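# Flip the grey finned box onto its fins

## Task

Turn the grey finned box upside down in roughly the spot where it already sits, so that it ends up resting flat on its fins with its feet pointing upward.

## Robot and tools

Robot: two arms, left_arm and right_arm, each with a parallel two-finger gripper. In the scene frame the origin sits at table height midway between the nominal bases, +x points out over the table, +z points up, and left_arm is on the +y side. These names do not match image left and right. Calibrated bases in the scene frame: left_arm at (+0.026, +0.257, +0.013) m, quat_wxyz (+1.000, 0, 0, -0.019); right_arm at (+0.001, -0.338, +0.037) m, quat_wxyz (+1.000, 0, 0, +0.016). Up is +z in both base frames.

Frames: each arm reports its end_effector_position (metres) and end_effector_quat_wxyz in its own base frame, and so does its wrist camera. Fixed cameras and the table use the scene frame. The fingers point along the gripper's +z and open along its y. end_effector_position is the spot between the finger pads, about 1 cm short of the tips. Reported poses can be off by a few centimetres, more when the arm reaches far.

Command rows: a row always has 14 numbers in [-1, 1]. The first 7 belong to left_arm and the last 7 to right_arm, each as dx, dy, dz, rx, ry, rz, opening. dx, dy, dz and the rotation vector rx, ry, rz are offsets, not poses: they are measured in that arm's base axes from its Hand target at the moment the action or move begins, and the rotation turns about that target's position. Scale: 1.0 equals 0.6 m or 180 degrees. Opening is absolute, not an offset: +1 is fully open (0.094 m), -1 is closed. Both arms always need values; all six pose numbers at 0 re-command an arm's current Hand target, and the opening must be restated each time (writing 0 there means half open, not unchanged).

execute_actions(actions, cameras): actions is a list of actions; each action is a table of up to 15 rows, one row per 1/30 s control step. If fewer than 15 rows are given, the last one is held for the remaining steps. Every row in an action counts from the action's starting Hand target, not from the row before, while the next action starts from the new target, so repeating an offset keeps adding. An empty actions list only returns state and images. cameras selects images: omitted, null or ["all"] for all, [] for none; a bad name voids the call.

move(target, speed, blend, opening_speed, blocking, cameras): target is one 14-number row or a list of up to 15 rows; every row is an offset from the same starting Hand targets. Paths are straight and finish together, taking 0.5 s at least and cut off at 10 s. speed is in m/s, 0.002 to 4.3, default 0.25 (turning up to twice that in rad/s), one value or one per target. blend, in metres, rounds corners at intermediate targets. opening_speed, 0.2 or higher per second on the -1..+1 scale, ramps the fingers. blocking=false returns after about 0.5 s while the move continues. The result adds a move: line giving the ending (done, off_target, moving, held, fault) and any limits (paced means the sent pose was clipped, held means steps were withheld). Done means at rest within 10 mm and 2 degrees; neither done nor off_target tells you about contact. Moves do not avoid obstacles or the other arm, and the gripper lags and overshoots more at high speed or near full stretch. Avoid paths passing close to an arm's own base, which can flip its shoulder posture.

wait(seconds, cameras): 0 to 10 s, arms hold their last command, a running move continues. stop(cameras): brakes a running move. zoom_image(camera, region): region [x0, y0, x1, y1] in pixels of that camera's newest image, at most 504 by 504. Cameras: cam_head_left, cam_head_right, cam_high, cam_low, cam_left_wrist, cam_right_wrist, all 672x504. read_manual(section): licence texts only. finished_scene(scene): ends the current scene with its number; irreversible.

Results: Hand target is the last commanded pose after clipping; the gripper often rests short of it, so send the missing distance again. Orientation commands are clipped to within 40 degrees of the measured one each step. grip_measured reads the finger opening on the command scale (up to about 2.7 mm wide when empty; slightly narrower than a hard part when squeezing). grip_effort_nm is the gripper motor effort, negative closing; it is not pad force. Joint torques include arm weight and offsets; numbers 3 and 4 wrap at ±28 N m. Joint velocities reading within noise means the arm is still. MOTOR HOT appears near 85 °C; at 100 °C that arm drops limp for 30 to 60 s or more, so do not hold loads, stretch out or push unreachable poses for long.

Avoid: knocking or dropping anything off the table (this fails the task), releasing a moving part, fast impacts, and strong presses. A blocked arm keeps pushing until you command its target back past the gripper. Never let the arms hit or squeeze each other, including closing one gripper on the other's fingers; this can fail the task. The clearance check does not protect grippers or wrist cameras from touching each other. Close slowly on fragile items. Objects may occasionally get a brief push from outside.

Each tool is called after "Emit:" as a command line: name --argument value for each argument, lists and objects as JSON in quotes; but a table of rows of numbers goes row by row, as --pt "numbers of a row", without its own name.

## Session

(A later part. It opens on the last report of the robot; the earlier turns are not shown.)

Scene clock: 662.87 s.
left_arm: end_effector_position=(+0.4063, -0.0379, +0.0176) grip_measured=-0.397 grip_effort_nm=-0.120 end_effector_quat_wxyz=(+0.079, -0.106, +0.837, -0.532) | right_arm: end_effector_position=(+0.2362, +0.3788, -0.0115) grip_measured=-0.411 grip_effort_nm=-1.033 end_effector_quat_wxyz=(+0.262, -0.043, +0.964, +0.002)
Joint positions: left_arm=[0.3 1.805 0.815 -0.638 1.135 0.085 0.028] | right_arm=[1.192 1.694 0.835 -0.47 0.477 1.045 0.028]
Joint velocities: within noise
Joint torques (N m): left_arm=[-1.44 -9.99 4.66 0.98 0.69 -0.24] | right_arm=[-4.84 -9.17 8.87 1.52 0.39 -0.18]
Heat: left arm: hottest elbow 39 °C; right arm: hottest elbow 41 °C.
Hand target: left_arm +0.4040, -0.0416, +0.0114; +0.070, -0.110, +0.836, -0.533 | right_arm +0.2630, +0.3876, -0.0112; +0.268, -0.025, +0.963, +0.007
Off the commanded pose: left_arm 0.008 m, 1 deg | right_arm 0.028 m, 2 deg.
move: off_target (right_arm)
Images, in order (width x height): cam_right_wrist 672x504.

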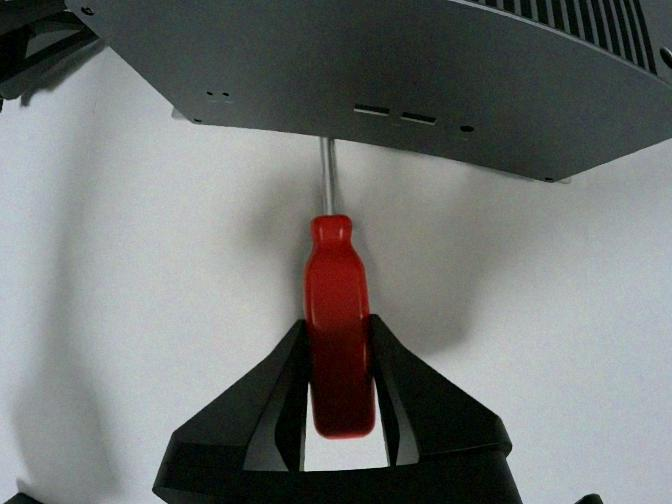

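Emit:
move --pt "0 0 0 0 0 0 -0.4 0.0 0.0 0.11 0 0.05 0 -0.65" --speed 0.05 --cameras '["cam_right_wrist","cam_left_wrist","cam_low"]'

Emit:
zoom_image --camera "cam_low" --region '[250, 225, 380, 305]'

Scene clock: 675.43 s.
left_arm: end_effector_position=(+0.4063, -0.0379, +0.0176) grip_measured=-0.397 grip_effort_nm=-0.120 end_effector_quat_wxyz=(+0.079, -0.106, +0.837, -0.532) | right_arm: end_effector_position=(+0.2380, +0.3686, +0.0156) grip_measured=-0.412 grip_effort_nm=-1.048 end_effector_quat_wxyz=(+0.165, -0.050, +0.985, -0.024)
Joint positions: left_arm=[0.3 1.805 0.815 -0.638 1.135 0.085 0.028] | right_arm=[1.119 1.649 0.931 -0.731 0.313 0.998 0.028]
Joint velocities: within noise
Joint torques (N m): left_arm=[-1.49 -9.93 4.62 0.94 0.69 -0.24] | right_arm=[-2.78 -16.15 10.58 0.32 0.95 0.06]
Heat: left arm: hottest elbow 39 °C; right arm: hottest elbow 41 °C.
Hand target: left_arm +0.4040, -0.0416, +0.0114; +0.070, -0.110, +0.836, -0.533 | right_arm +0.2629, +0.3877, +0.0548; +0.192, -0.025, +0.981, +0.009
Off the commanded pose: left_arm 0.008 m, 1 deg | right_arm 0.050 m, 6 deg.
move: off_target (right_arm)
Images, in order (width x height): cam_low 672x504, cam_left_wrist 672x504, cam_right_wrist 672x504.

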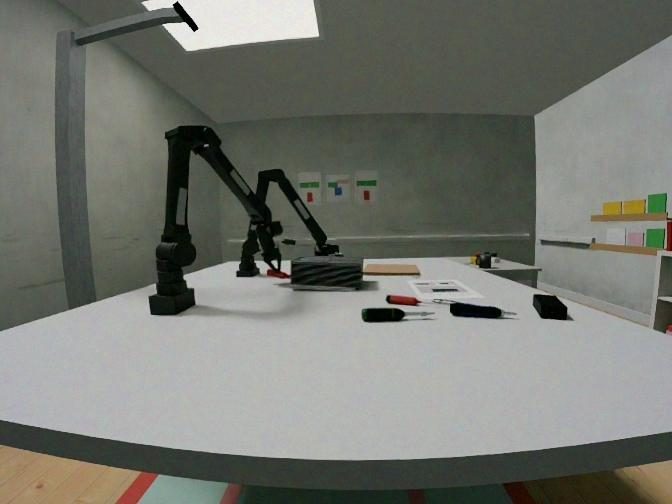

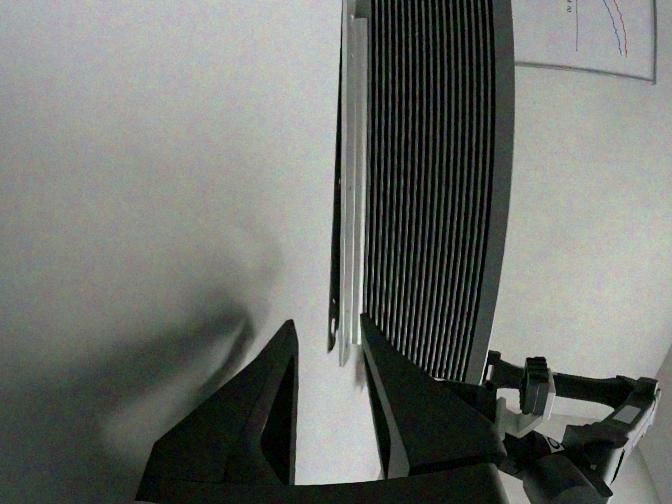

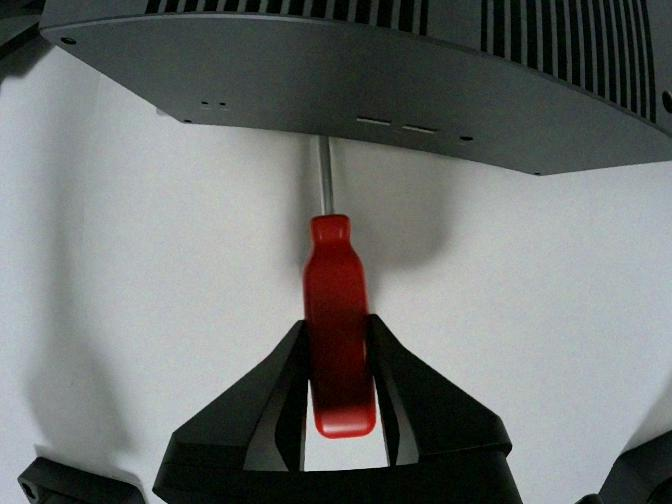

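Scaled by 3.877.

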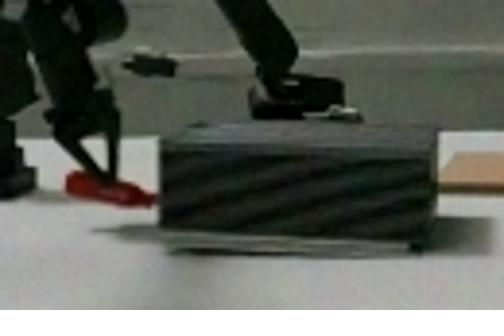

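Emit:
move --pt "0 0 0 0 0 0 -0.4 0.0 0.01 0.025 0 0.012 0 -0.65" --speed 0.04 --cameras '["cam_right_wrist","cam_left_wrist","cam_low"]'

Emit:
zoom_image --camera "cam_left_wrist" --region '[290, 200, 410, 400]'

Emit:
zoom_image --camera "cam_low" --region '[250, 225, 380, 305]'

Scene clock: 685.33 s.
left_arm: end_effector_position=(+0.4063, -0.0379, +0.0176) grip_measured=-0.397 grip_effort_nm=-0.125 end_effector_quat_wxyz=(+0.079, -0.106, +0.837, -0.532) | right_arm: end_effector_position=(+0.2354, +0.3684, +0.0255) grip_measured=-0.412 grip_effort_nm=-1.038 end_effector_quat_wxyz=(+0.140, -0.050, +0.988, -0.032)
Joint positions: left_arm=[0.3 1.805 0.815 -0.638 1.135 0.085 0.028] | right_arm=[1.111 1.644 0.967 -0.811 0.277 0.998 0.028]
Joint velocities: within noise
Joint torques (N m): left_arm=[-1.44 -10.05 4.7 0.94 0.69 -0.24] | right_arm=[-2.67 -16.85 11.18 0.25 1 0.13]
Heat: left arm: hottest elbow 39 °C; right arm: hottest elbow 43 °C.
Hand target: left_arm +0.4040, -0.0416, +0.0114; +0.070, -0.110, +0.836, -0.533 | right_arm +0.2630, +0.3936, +0.0699; +0.173, -0.024, +0.985, +0.009
Off the commanded pose: left_arm 0.008 m, 1 deg | right_arm 0.058 m, 7 deg.
move: off_target (right_arm)
Images, in order (width x height): cam_low 672x504, cam_left_wrist 672x504, cam_right_wrist 672x504.

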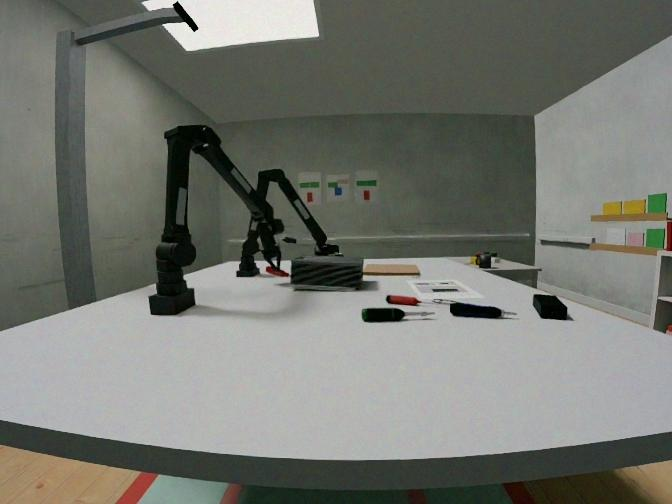

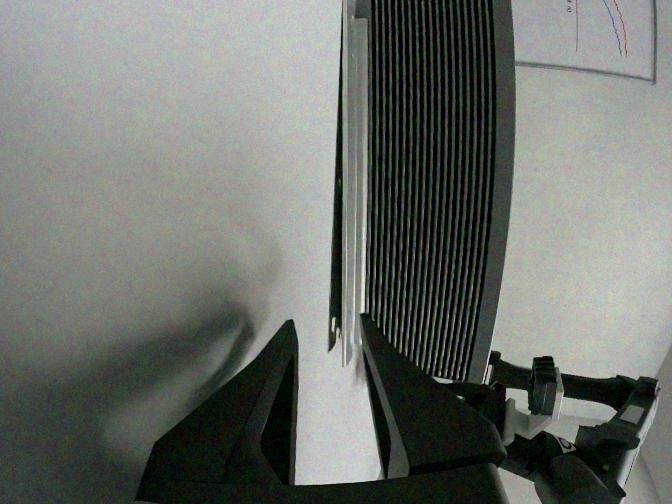

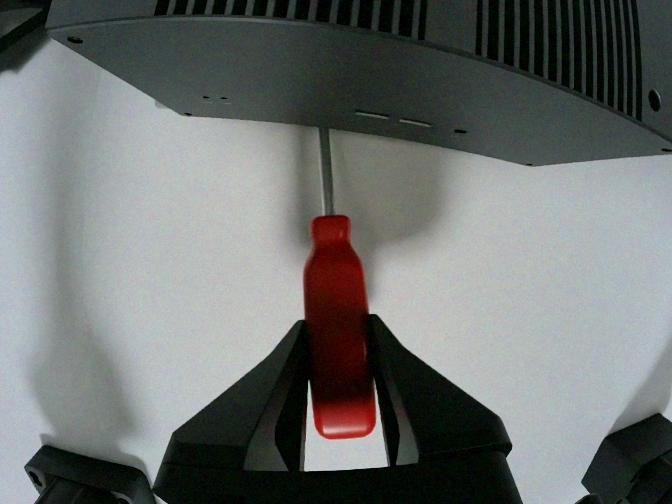

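Scaled by 2.520 from the camera's 672x504 image, which has a finer 960x720 frame.

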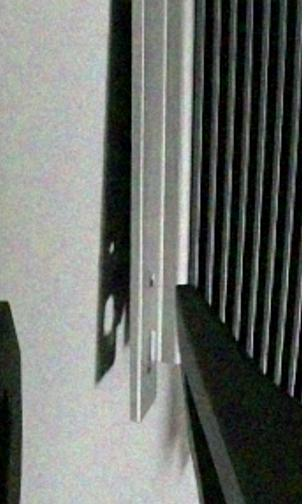

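Scaled by 3.877.

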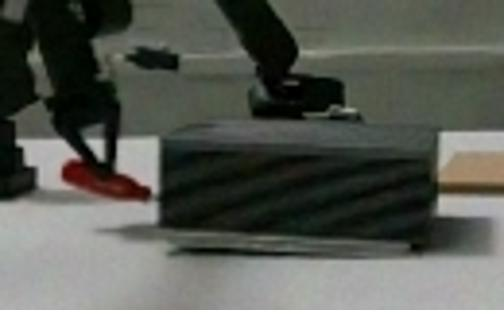

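Emit:
move --pt "-0.01 -0.045 -0.013 0 0 0 -0.53 0 0 0 0 0 0 -0.65" --speed 0.06 --cameras '["cam_left_wrist","cam_low"]'

Emit:
zoom_image --camera "cam_left_wrist" --region '[270, 200, 400, 380]'

Scene clock: 731.60 s.
left_arm: end_effector_position=(+0.3986, -0.0655, +0.0040) grip_measured=-0.527 grip_effort_nm=-0.125 end_effector_quat_wxyz=(+0.072, -0.110, +0.836, -0.533) | right_arm: end_effector_position=(+0.2356, +0.3686, +0.0263) grip_measured=-0.412 grip_effort_nm=-1.043 end_effector_quat_wxyz=(+0.141, -0.050, +0.988, -0.032)
Joint positions: left_arm=[0.234 1.805 0.746 -0.447 1.135 -0.068 0.022] | right_arm=[1.111 1.642 0.967 -0.811 0.277 0.998 0.028]
Joint velocities: within noise
Joint torques (N m): left_arm=[-1.38 -10.81 4.38 1.29 0.68 -0.23] | right_arm=[-2.49 -15.68 11.32 0.16 0.96 0.13]
Heat: left arm: hottest elbow 39 °C; right arm: hottest elbow 47 °C.
Hand target: left_arm +0.3980, -0.0686, +0.0036; +0.070, -0.110, +0.836, -0.533 | right_arm +0.2630, +0.3937, +0.0699; +0.173, -0.025, +0.985, +0.009
Off the commanded pose: left_arm 0.003 m, 0 deg | right_arm 0.057 m, 7 deg.
move: off_target (right_arm)
Images, in order (width x height): cam_low 672x504, cam_left_wrist 672x504.

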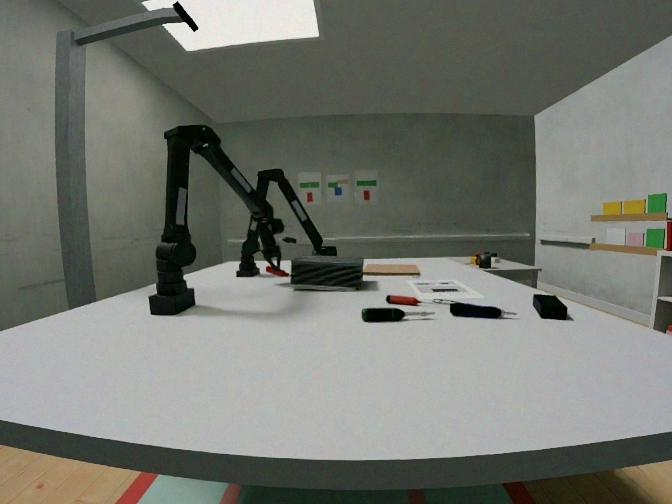

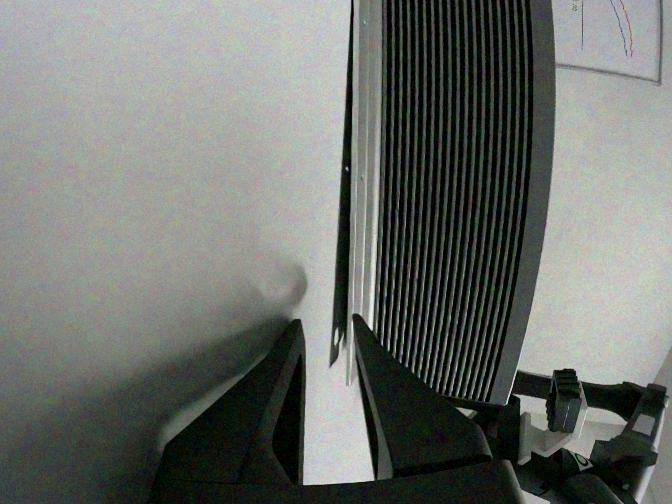

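Scaled by 2.800 from the camera's 672x504 image, which has a finer 960x720 frame.

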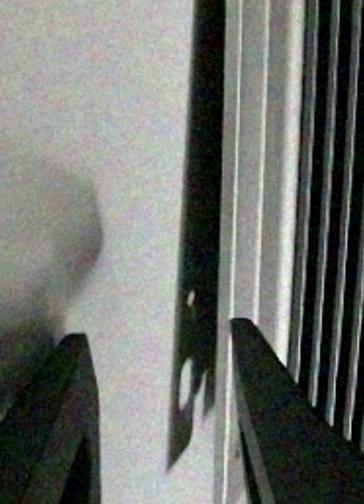

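Emit:
move --pt "0.0 -0.005 0.014 0 0 0 -0.53 0 0 0 0 0 0 -0.65" --speed 0.05 --cameras '["cam_left_wrist"]'

Emit:
zoom_image --camera "cam_left_wrist" --region '[270, 200, 400, 380]'

Scene clock: 747.33 s.
left_arm: end_effector_position=(+0.3982, -0.0679, +0.0084) grip_measured=-0.527 grip_effort_nm=-0.120 end_effector_quat_wxyz=(+0.070, -0.112, +0.835, -0.533) | right_arm: end_effector_position=(+0.2356, +0.3686, +0.0263) grip_measured=-0.412 grip_effort_nm=-1.043 end_effector_quat_wxyz=(+0.141, -0.050, +0.988, -0.032)
Joint positions: left_arm=[0.228 1.79 0.742 -0.446 1.135 -0.089 0.022] | right_arm=[1.111 1.642 0.967 -0.811 0.277 0.998 0.028]
Joint velocities: within noise
Joint torques (N m): left_arm=[-1.67 -11.58 4.42 1.03 0.67 -0.25] | right_arm=[-2.61 -15.38 11.34 0.35 1 0.09]
Heat: left arm: hottest elbow 39 °C; right arm: hottest elbow 48 °C.
Hand target: left_arm +0.3981, -0.0716, +0.0121; +0.070, -0.110, +0.836, -0.533 | right_arm +0.2630, +0.3937, +0.0699; +0.173, -0.025, +0.985, +0.009
Off the commanded pose: left_arm 0.005 m, 0 deg | right_arm 0.057 m, 7 deg.
move: off_target (right_arm)
Images, in order (width x height): cam_left_wrist 672x504.

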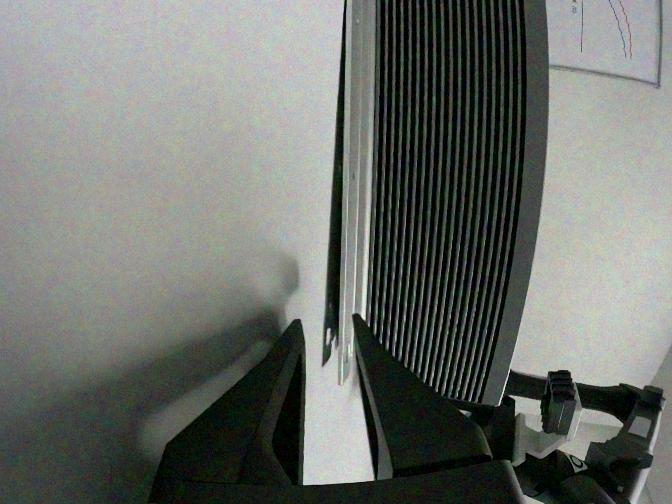

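Scaled by 2.800 from the camera's 672x504 image, which has a finer 960x720 frame.

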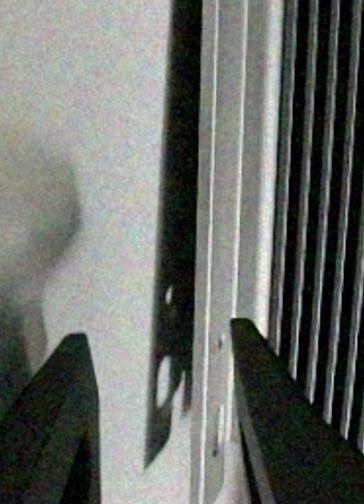

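Emit:
move --pt "0.007 -0.04 -0.001 0 0 0 -0.53 0 0 0 0 0 0 -0.65" --speed 0.05 --cameras '["cam_left_wrist"]'

Emit:
zoom_image --camera "cam_left_wrist" --region '[270, 200, 400, 380]'

Scene clock: 765.17 s.
left_arm: end_effector_position=(+0.4012, -0.0931, +0.0073) grip_measured=-0.527 grip_effort_nm=-0.120 end_effector_quat_wxyz=(+0.066, -0.113, +0.835, -0.534) | right_arm: end_effector_position=(+0.2356, +0.3686, +0.0263) grip_measured=-0.412 grip_effort_nm=-1.043 end_effector_quat_wxyz=(+0.141, -0.050, +0.988, -0.032)
Joint positions: left_arm=[0.16 1.78 0.712 -0.295 1.126 -0.241 0.022] | right_arm=[1.111 1.642 0.967 -0.811 0.277 0.998 0.028]
Joint velocities: within noise
Joint torques (N m): left_arm=[-1.38 -11.63 4.48 1.44 0.55 -0.22] | right_arm=[-2.37 -15.62 11.32 0.43 0.98 0.13]
Heat: left arm: hottest elbow 39 °C; right arm: hottest elbow 49 °C.
Hand target: left_arm +0.4021, -0.0957, +0.0114; +0.070, -0.110, +0.836, -0.533 | right_arm +0.2630, +0.3937, +0.0699; +0.173, -0.025, +0.985, +0.009
Off the commanded pose: left_arm 0.005 m, 1 deg | right_arm 0.057 m, 7 deg.
move: off_target (right_arm)
Images, in order (width x height): cam_left_wrist 672x504.

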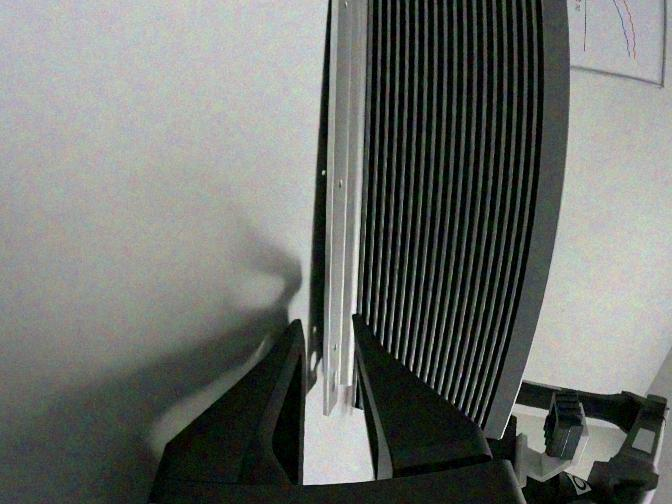

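Scaled by 2.800 from the camera's 672x504 image, which has a finer 960x720 frame.

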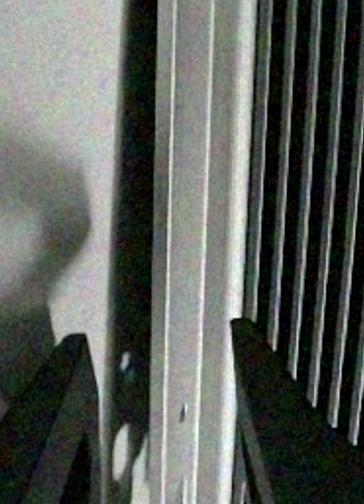

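Emit:
move --pt "0 0 0 0 0 0 -1 0 0 0 0 0 0 -0.65" --speed 0.05 --opening_speed 0.2 --cameras '["cam_left_wrist","cam_low"]'

Emit:
zoom_image --camera "cam_left_wrist" --region '[270, 200, 400, 380]'

Scene clock: 782.23 s.
left_arm: end_effector_position=(+0.4015, -0.0930, +0.0074) grip_measured=-0.988 grip_effort_nm=-0.593 end_effector_quat_wxyz=(+0.066, -0.114, +0.835, -0.534) | right_arm: end_effector_position=(+0.2356, +0.3686, +0.0263) grip_measured=-0.412 grip_effort_nm=-1.048 end_effector_quat_wxyz=(+0.141, -0.050, +0.988, -0.032)
Joint positions: left_arm=[0.16 1.78 0.712 -0.293 1.126 -0.243 0.001] | right_arm=[1.111 1.642 0.967 -0.811 0.277 0.998 0.028]
Joint velocities: within noise
Joint torques (N m): left_arm=[-1.32 -11.58 4.42 1.47 0.56 -0.23] | right_arm=[-2.73 -15.85 11.12 0.47 0.93 0.11]
Heat: left arm: hottest elbow 39 °C; right arm: hottest elbow 50 °C.
Hand target: left_arm +0.4022, -0.0957, +0.0114; +0.070, -0.110, +0.836, -0.533 | right_arm +0.2630, +0.3937, +0.0699; +0.173, -0.025, +0.985, +0.009
Off the commanded pose: left_arm 0.005 m, 1 deg | right_arm 0.057 m, 7 deg.
move: off_target (right_arm)
Images, in order (width x height): cam_low 672x504, cam_left_wrist 672x504.

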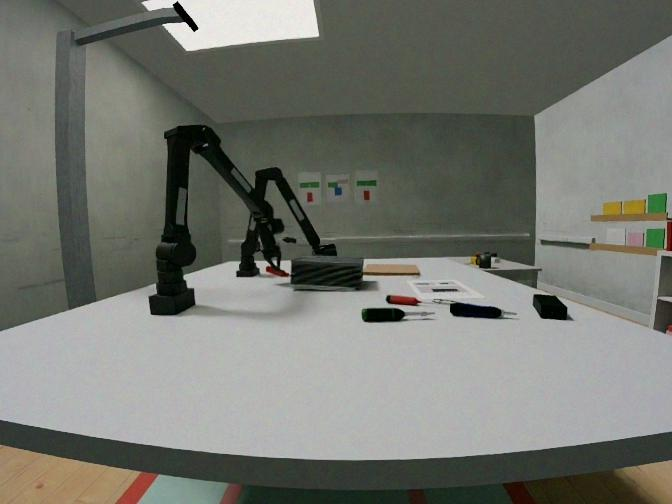

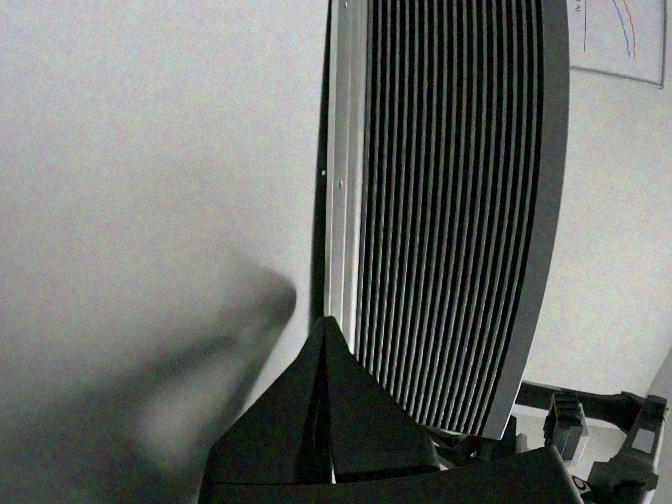

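Scaled by 2.800 from the camera's 672x504 image, which has a finer 960x720 frame.

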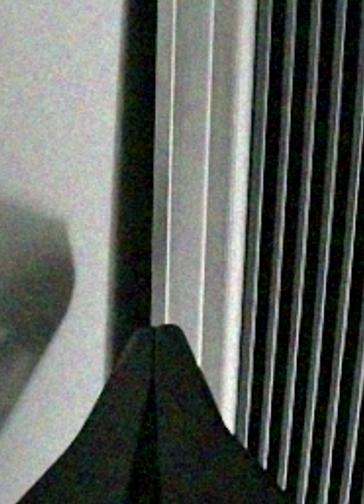

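Emit:
move --pt "0 0 0 0 0 0 -0.45 0 0 0 0 0 0 -0.65" --pt "0.003 -0.0225 -0.001 0 0 0 -0.45 0 0 0 0 0 0 -0.65" --speed 0.05 --cameras '["cam_left_wrist"]'

Emit:
zoom_image --camera "cam_left_wrist" --region '[270, 200, 400, 380]'

Scene clock: 818.47 s.
left_arm: end_effector_position=(+0.4033, -0.1060, +0.0065) grip_measured=-0.453 grip_effort_nm=0.164 end_effector_quat_wxyz=(+0.066, -0.114, +0.835, -0.534) | right_arm: end_effector_position=(+0.2356, +0.3686, +0.0263) grip_measured=-0.412 grip_effort_nm=-1.043 end_effector_quat_wxyz=(+0.141, -0.050, +0.988, -0.032)
Joint positions: left_arm=[0.124 1.777 0.696 -0.209 1.116 -0.323 0.026] | right_arm=[1.111 1.642 0.967 -0.811 0.277 0.998 0.028]
Joint velocities: within noise
Joint torques (N m): left_arm=[-1.61 -11.46 4.44 1.61 0.54 -0.24] | right_arm=[-1.73 -15.85 11.17 0.12 0.99 0.08]
Heat: left arm: hottest elbow 39 °C; right arm: hottest elbow 51 °C.
Hand target: left_arm +0.4040, -0.1092, +0.0109; +0.070, -0.110, +0.836, -0.533 | right_arm +0.2630, +0.3937, +0.0699; +0.173, -0.025, +0.985, +0.009
Off the commanded pose: left_arm 0.005 m, 1 deg | right_arm 0.057 m, 7 deg.
move: off_target (right_arm)
Images, in order (width x height): cam_left_wrist 672x504.

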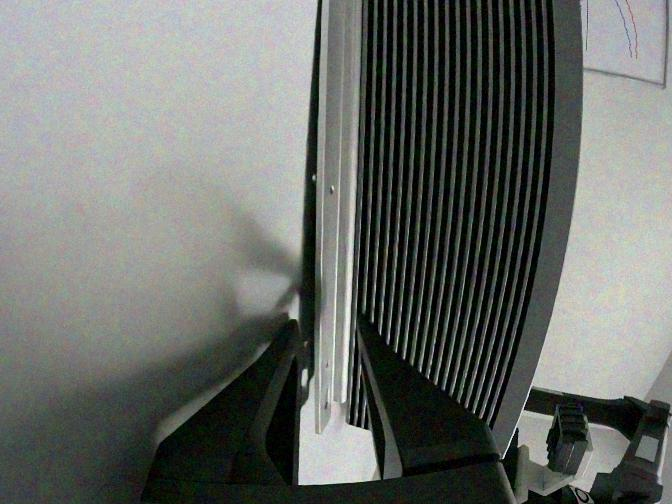

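Scaled by 2.800 from the camera's 672x504 image, which has a finer 960x720 frame.

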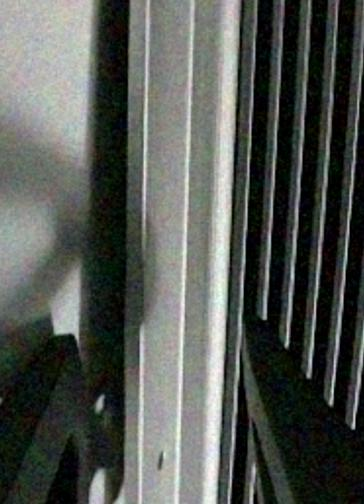

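Emit:
move --pt "0.002 -0.009 -0.0015 0 0 0 -0.45 0 0 0 0 0 0 -0.65" --speed 0.05 --cameras '["cam_left_wrist"]'

Emit:
move --pt "0 0 0 0 0 0 -1 0 0 0 0 0 0 -0.65" --speed 0.05 --opening_speed 0.2 --cameras '["cam_left_wrist","cam_low"]'

Emit:
zoom_image --camera "cam_left_wrist" --region '[270, 200, 400, 380]'

Scene clock: 827.33 s.
left_arm: end_effector_position=(+0.4048, -0.1111, +0.0063) grip_measured=-0.453 grip_effort_nm=0.159 end_effector_quat_wxyz=(+0.067, -0.114, +0.836, -0.533) | right_arm: end_effector_position=(+0.2356, +0.3686, +0.0263) grip_measured=-0.412 grip_effort_nm=-1.043 end_effector_quat_wxyz=(+0.141, -0.050, +0.988, -0.032)
Joint positions: left_arm=[0.109 1.777 0.692 -0.173 1.111 -0.356 0.026] | right_arm=[1.111 1.642 0.967 -0.811 0.277 0.998 0.028]
Joint velocities: within noise
Joint torques (N m): left_arm=[-1.61 -11.34 4.48 1.55 0.53 -0.26] | right_arm=[-2.37 -16.03 11.26 0.32 1 0.11]
Heat: left arm: hottest elbow 39 °C; right arm: hottest elbow 51 °C.
Hand target: left_arm +0.4052, -0.1146, +0.0099; +0.070, -0.110, +0.836, -0.533 | right_arm +0.2630, +0.3937, +0.0699; +0.173, -0.025, +0.985, +0.009
Off the commanded pose: left_arm 0.005 m, 1 deg | right_arm 0.057 m, 7 deg.
move: off_target (right_arm)
Images, in order (width x height): cam_left_wrist 672x504.

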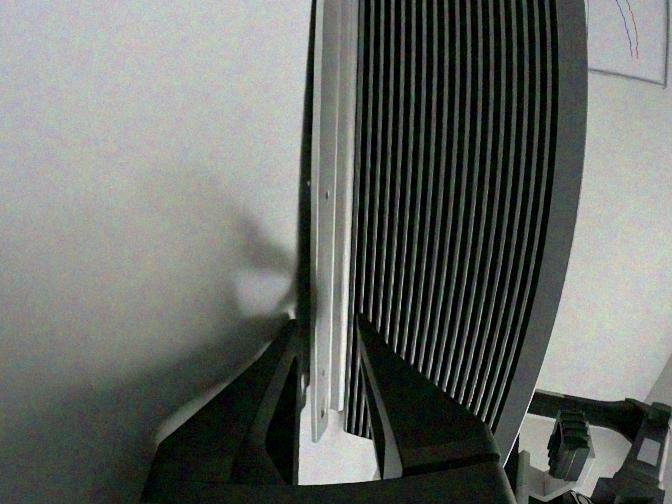

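Scene clock: 830.33 s.
left_arm: end_effector_position=(+0.4032, -0.1095, +0.0019) grip_measured=-0.988 grip_effort_nm=-0.613 end_effector_quat_wxyz=(+0.067, -0.118, +0.841, -0.524) | right_arm: end_effector_position=(+0.2351, +0.3678, +0.0268) grip_measured=-0.412 grip_effort_nm=-1.038 end_effector_quat_wxyz=(+0.140, -0.050, +0.988, -0.033)
Joint positions: left_arm=[0.109 1.777 0.686 -0.172 1.089 -0.357 0.001] | right_arm=[1.111 1.64 0.967 -0.816 0.276 0.998 0.028]
Joint velocities: within noise
Joint torques (N m): left_arm=[-1.55 -11.34 4.81 1.58 1.41 -0.23] | right_arm=[-3.02 -16.44 11.36 0.59 1 0.11]
Heat: left arm: hottest elbow 39 °C; right arm: hottest elbow 51 °C.
Hand target: left_arm +0.4052, -0.1146, +0.0099; +0.070, -0.110, +0.836, -0.533 | right_arm +0.2630, +0.3938, +0.0700; +0.173, -0.025, +0.984, +0.009
Off the commanded pose: left_arm 0.010 m, 1 deg | right_arm 0.057 m, 7 deg.
move: off_target (right_arm)
Images, in order (width x height): cam_low 672x504, cam_left_wrist 672x504.

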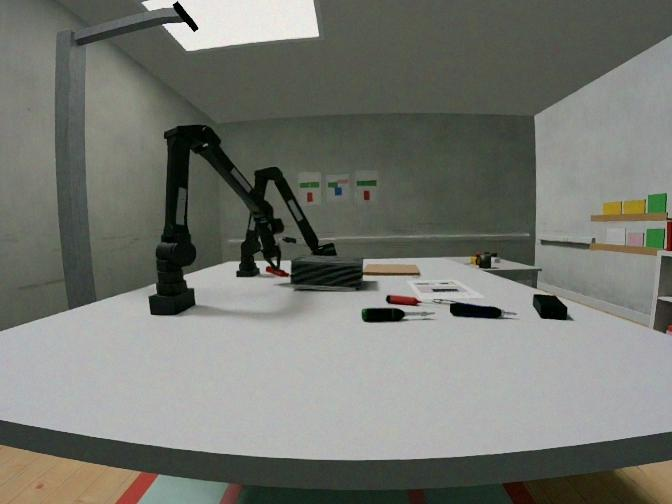

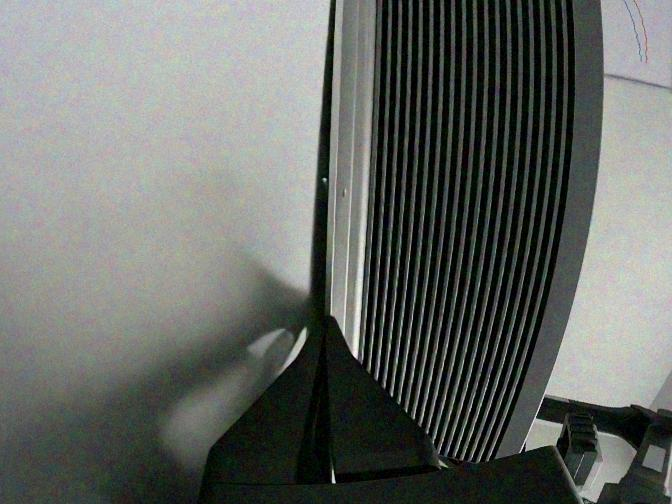

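Scaled by 2.800 from the camera's 672x504 image, which has a finer 960x720 frame.

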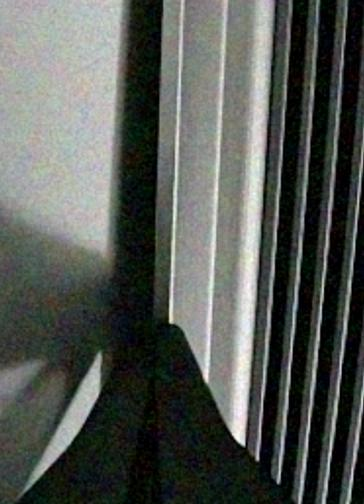

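Emit:
move --pt "0 0.03 0.003 0 0 0 -0.45 0 0 0 0 0 0 -0.65" --pt "-0.045 0.03 0.005 0 0 0 -0.45 0.005 0.0 0.035 0 0.01 0 -0.65" --speed 0.04 --cameras '["cam_left_wrist","cam_low","cam_right_wrist"]'

Emit:
zoom_image --camera "cam_left_wrist" --region '[270, 200, 400, 420]'

Emit:
zoom_image --camera "cam_low" --region '[250, 225, 380, 305]'

Scene clock: 858.73 s.
left_arm: end_effector_position=(+0.3786, -0.1000, +0.0088) grip_measured=-0.453 grip_effort_nm=0.164 end_effector_quat_wxyz=(+0.064, -0.112, +0.836, -0.533) | right_arm: end_effector_position=(+0.2330, +0.3687, +0.0450) grip_measured=-0.412 grip_effort_nm=-1.038 end_effector_quat_wxyz=(+0.120, -0.048, +0.991, -0.034)
Joint positions: left_arm=[0.15 1.737 0.646 -0.264 1.122 -0.253 0.026] | right_arm=[1.103 1.618 1.003 -0.895 0.242 0.998 0.028]
Joint velocities: within noise
Joint torques (N m): left_arm=[0.09 -10.81 4.37 0.57 0.76 0.04] | right_arm=[-2.96 -15.74 11.96 0.51 1.23 0]
Heat: left arm: hottest elbow 38 °C; right arm: hottest elbow 51 °C.
Hand target: left_arm +0.3782, -0.0965, +0.0129; +0.070, -0.110, +0.836, -0.533 | right_arm +0.2661, +0.3937, +0.0910; +0.158, -0.024, +0.987, +0.010
Off the commanded pose: left_arm 0.005 m, 1 deg | right_arm 0.062 m, 7 deg.
move: off_target (right_arm)
Images, in order (width x height): cam_low 672x504, cam_left_wrist 672x504, cam_right_wrist 672x504.

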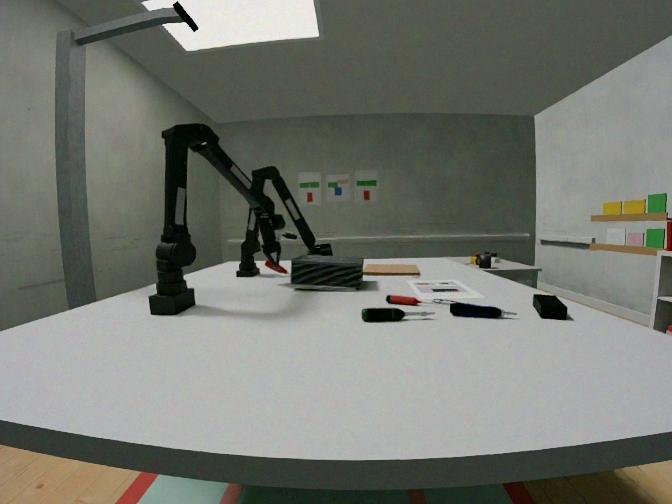

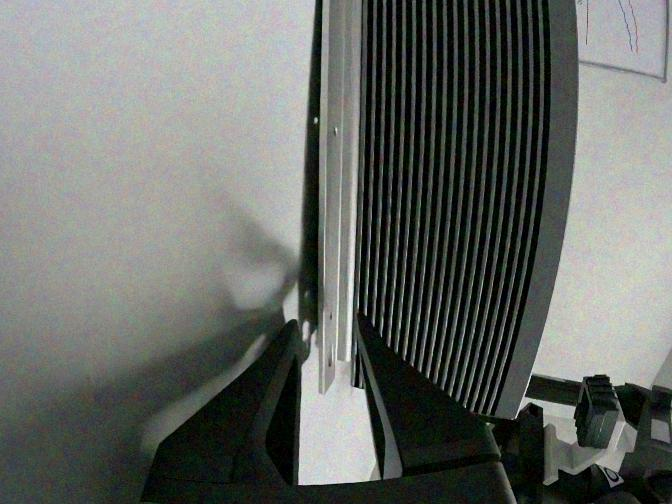

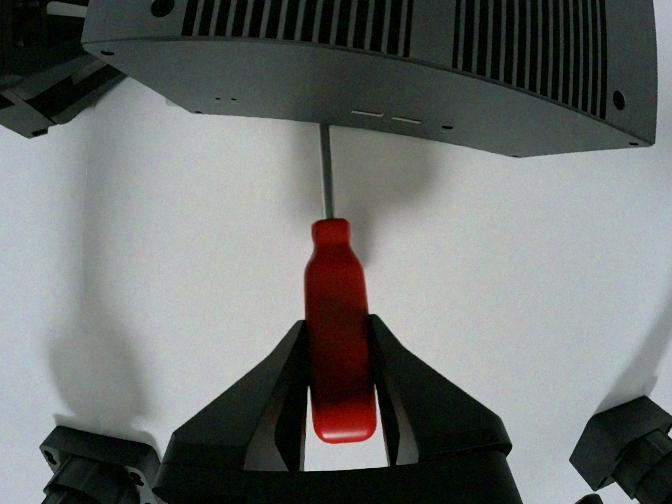

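Scaled by 2.291 from the camera's 672x504 image, which has a finer 960x720 frame.

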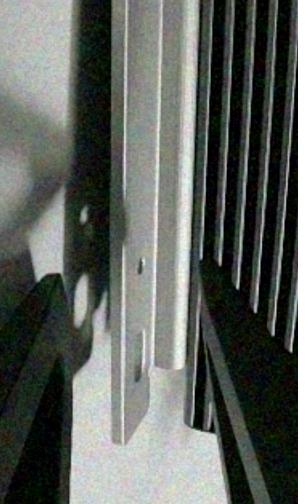

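Scaled by 3.877.

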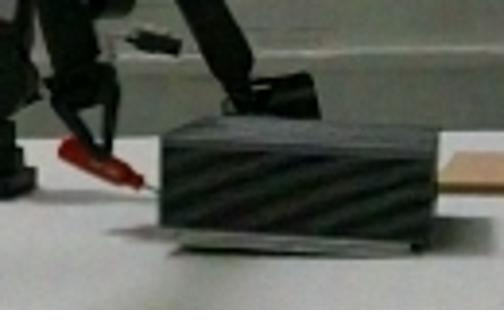

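Emit:
move --pt "0.006 -0.036 -0.006 0 0 0 -0.45 0 0 0 0 0 0 -0.65" --speed 0.04 --cameras '["cam_left_wrist"]'

Emit:
zoom_image --camera "cam_left_wrist" --region '[270, 240, 400, 440]'

Scene clock: 871.33 s.
left_arm: end_effector_position=(+0.3820, -0.1150, +0.0076) grip_measured=-0.453 grip_effort_nm=0.164 end_effector_quat_wxyz=(+0.069, -0.112, +0.836, -0.533) | right_arm: end_effector_position=(+0.2330, +0.3687, +0.0470) grip_measured=-0.412 grip_effort_nm=-1.043 end_effector_quat_wxyz=(+0.120, -0.048, +0.991, -0.032)
Joint positions: left_arm=[0.105 1.736 0.623 -0.135 1.11 -0.363 0.026] | right_arm=[1.103 1.613 1.003 -0.897 0.242 0.998 0.028]
Joint velocities: within noise
Joint torques (N m): left_arm=[-1.38 -10.11 4.29 1.68 0.52 -0.24] | right_arm=[-3.43 -14.97 12.01 0.68 1.21 -0.04]
Heat: left arm: hottest elbow 38 °C; right arm: hottest elbow 51 °C.
Hand target: left_arm +0.3819, -0.1181, +0.0094; +0.070, -0.110, +0.836, -0.533 | right_arm +0.2660, +0.3937, +0.0908; +0.158, -0.024, +0.987, +0.009
Off the commanded pose: left_arm 0.004 m, 0 deg | right_arm 0.060 m, 7 deg.
move: off_target (right_arm)
Images, in order (width x height): cam_left_wrist 672x504.

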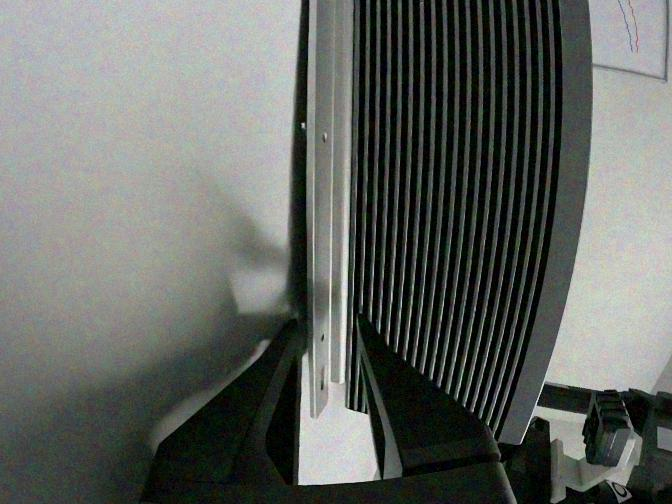

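Scaled by 2.520 from the camera's 672x504 image, which has a finer 960x720 frame.

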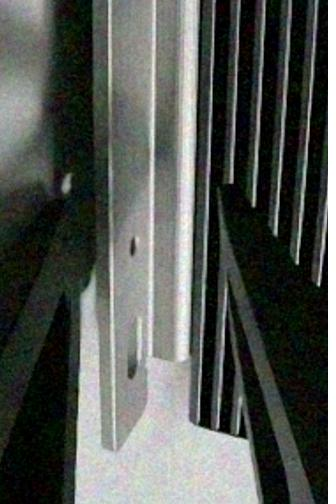

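Emit:
move --pt "0 0 0 0 0 0 -1 0 0 0 0 0 0 -0.65" --speed 0.05 --opening_speed 0.2 --cameras '["cam_left_wrist"]'

Emit:
zoom_image --camera "cam_left_wrist" --region '[270, 240, 400, 440]'

Scene clock: 880.17 s.
left_arm: end_effector_position=(+0.3811, -0.1132, +0.0032) grip_measured=-0.957 grip_effort_nm=-0.960 end_effector_quat_wxyz=(+0.070, -0.116, +0.841, -0.523) | right_arm: end_effector_position=(+0.2331, +0.3685, +0.0476) grip_measured=-0.412 grip_effort_nm=-1.043 end_effector_quat_wxyz=(+0.120, -0.048, +0.991, -0.033)
Joint positions: left_arm=[0.105 1.736 0.619 -0.133 1.086 -0.364 0.002] | right_arm=[1.102 1.612 1.005 -0.901 0.242 0.998 0.028]
Joint velocities: within noise
Joint torques (N m): left_arm=[-1.44 -10.17 4.55 1.66 1.48 -0.23] | right_arm=[-3.25 -14.97 11.9 0.55 1.18 -0.03]
Heat: left arm: hottest elbow 38 °C; right arm: hottest elbow 52 °C.
Hand target: left_arm +0.3817, -0.1182, +0.0093; +0.070, -0.110, +0.836, -0.533 | right_arm +0.2660, +0.3936, +0.0908; +0.158, -0.024, +0.987, +0.009
Off the commanded pose: left_arm 0.008 m, 1 deg | right_arm 0.060 m, 7 deg.
move: off_target (right_arm)
Images, in order (width x height): cam_left_wrist 672x504.

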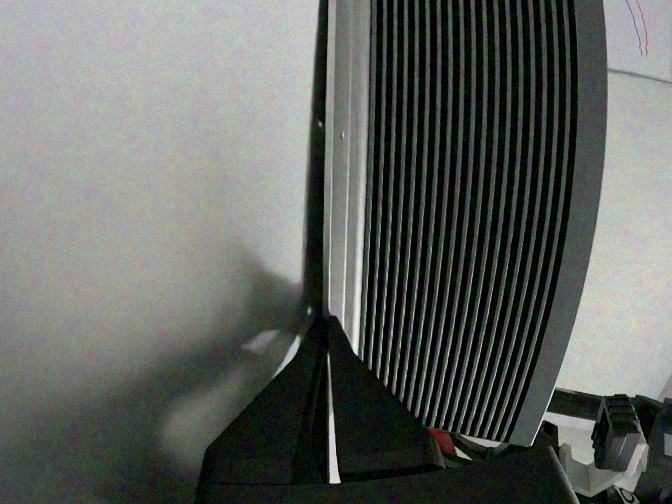

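Scaled by 2.520 from the camera's 672x504 image, which has a finer 960x720 frame.

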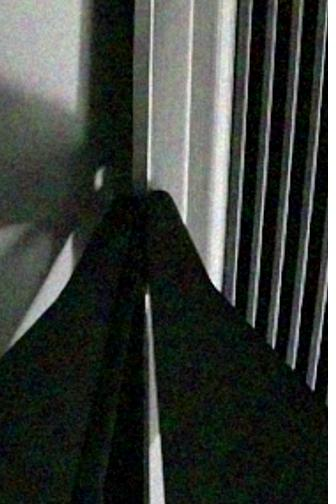

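Emit:
move --pt "0.0 0.008 0.06 0 0 0 -1 0 0 0 0 0 0 -0.65" --speed 0.03 --cameras '["cam_left_wrist","cam_low","cam_head_left"]'

Emit:
zoom_image --camera "cam_left_wrist" --region '[270, 240, 400, 440]'

Emit:
zoom_image --camera "cam_low" --region '[250, 225, 380, 305]'

Scene clock: 888.83 s.
left_arm: end_effector_position=(+0.3715, -0.1135, +0.0171) grip_measured=-0.963 grip_effort_nm=-1.009 end_effector_quat_wxyz=(+0.055, -0.119, +0.846, -0.516) | right_arm: end_effector_position=(+0.2343, +0.3689, +0.0538) grip_measured=-0.412 grip_effort_nm=-1.043 end_effector_quat_wxyz=(+0.122, -0.046, +0.991, -0.029)
Joint positions: left_arm=[0.104 1.675 0.619 -0.249 1.073 -0.333 0.002] | right_arm=[1.101 1.6 1.009 -0.908 0.242 0.998 0.028]
Joint velocities: within noise
Joint torques (N m): left_arm=[-0.26 -13.27 6.35 0.24 2.17 -0.27] | right_arm=[-2.32 -13.51 11.96 1.06 1.2 0.07]
Heat: left arm: hottest elbow 38 °C; right arm: hottest elbow 53 °C.
Hand target: left_arm +0.3817, -0.1133, +0.0452; +0.070, -0.110, +0.836, -0.533 | right_arm +0.2660, +0.3936, +0.0908; +0.158, -0.024, +0.987, +0.009
Off the commanded pose: left_arm 0.030 m, 3 deg | right_arm 0.055 m, 7 deg.
move: off_target (left_arm, right_arm)
Images, in order (width x height): cam_head_left 672x504, cam_low 672x504, cam_left_wrist 672x504.

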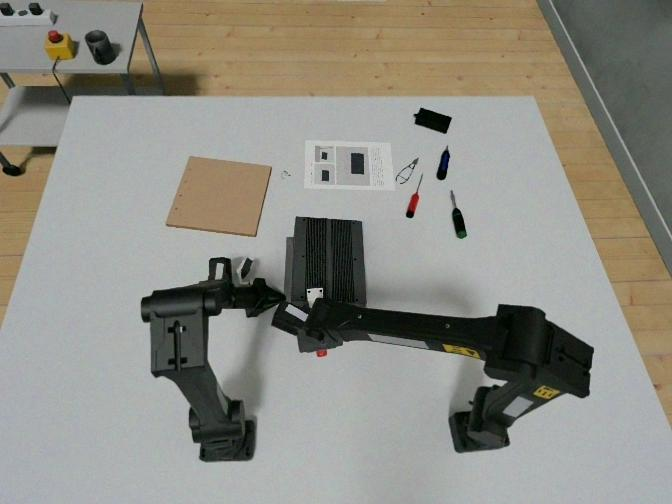

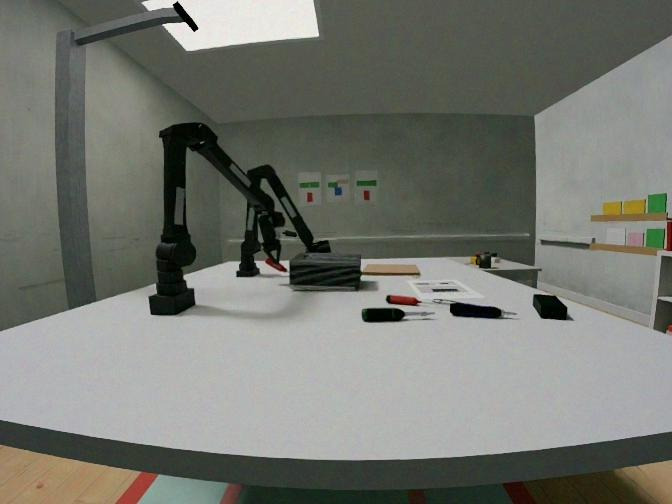

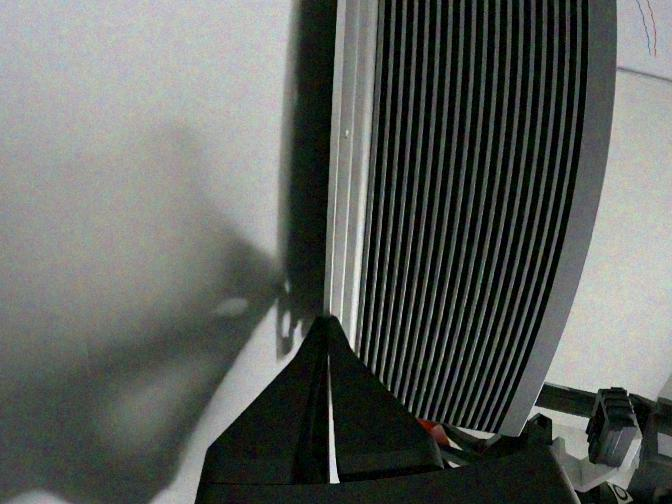

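Scaled by 2.520 from the camera's 672x504 image, which has a finer 960x720 frame.

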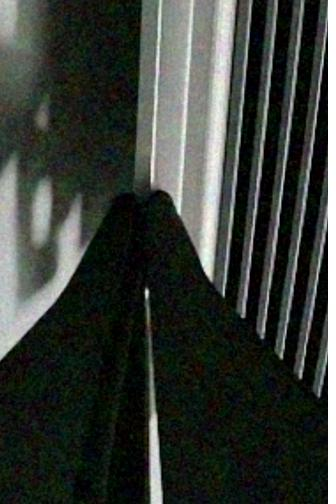

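Scaled by 3.877.

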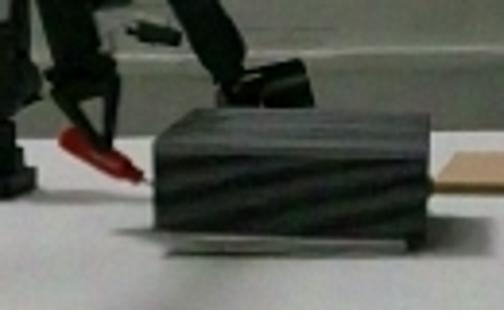

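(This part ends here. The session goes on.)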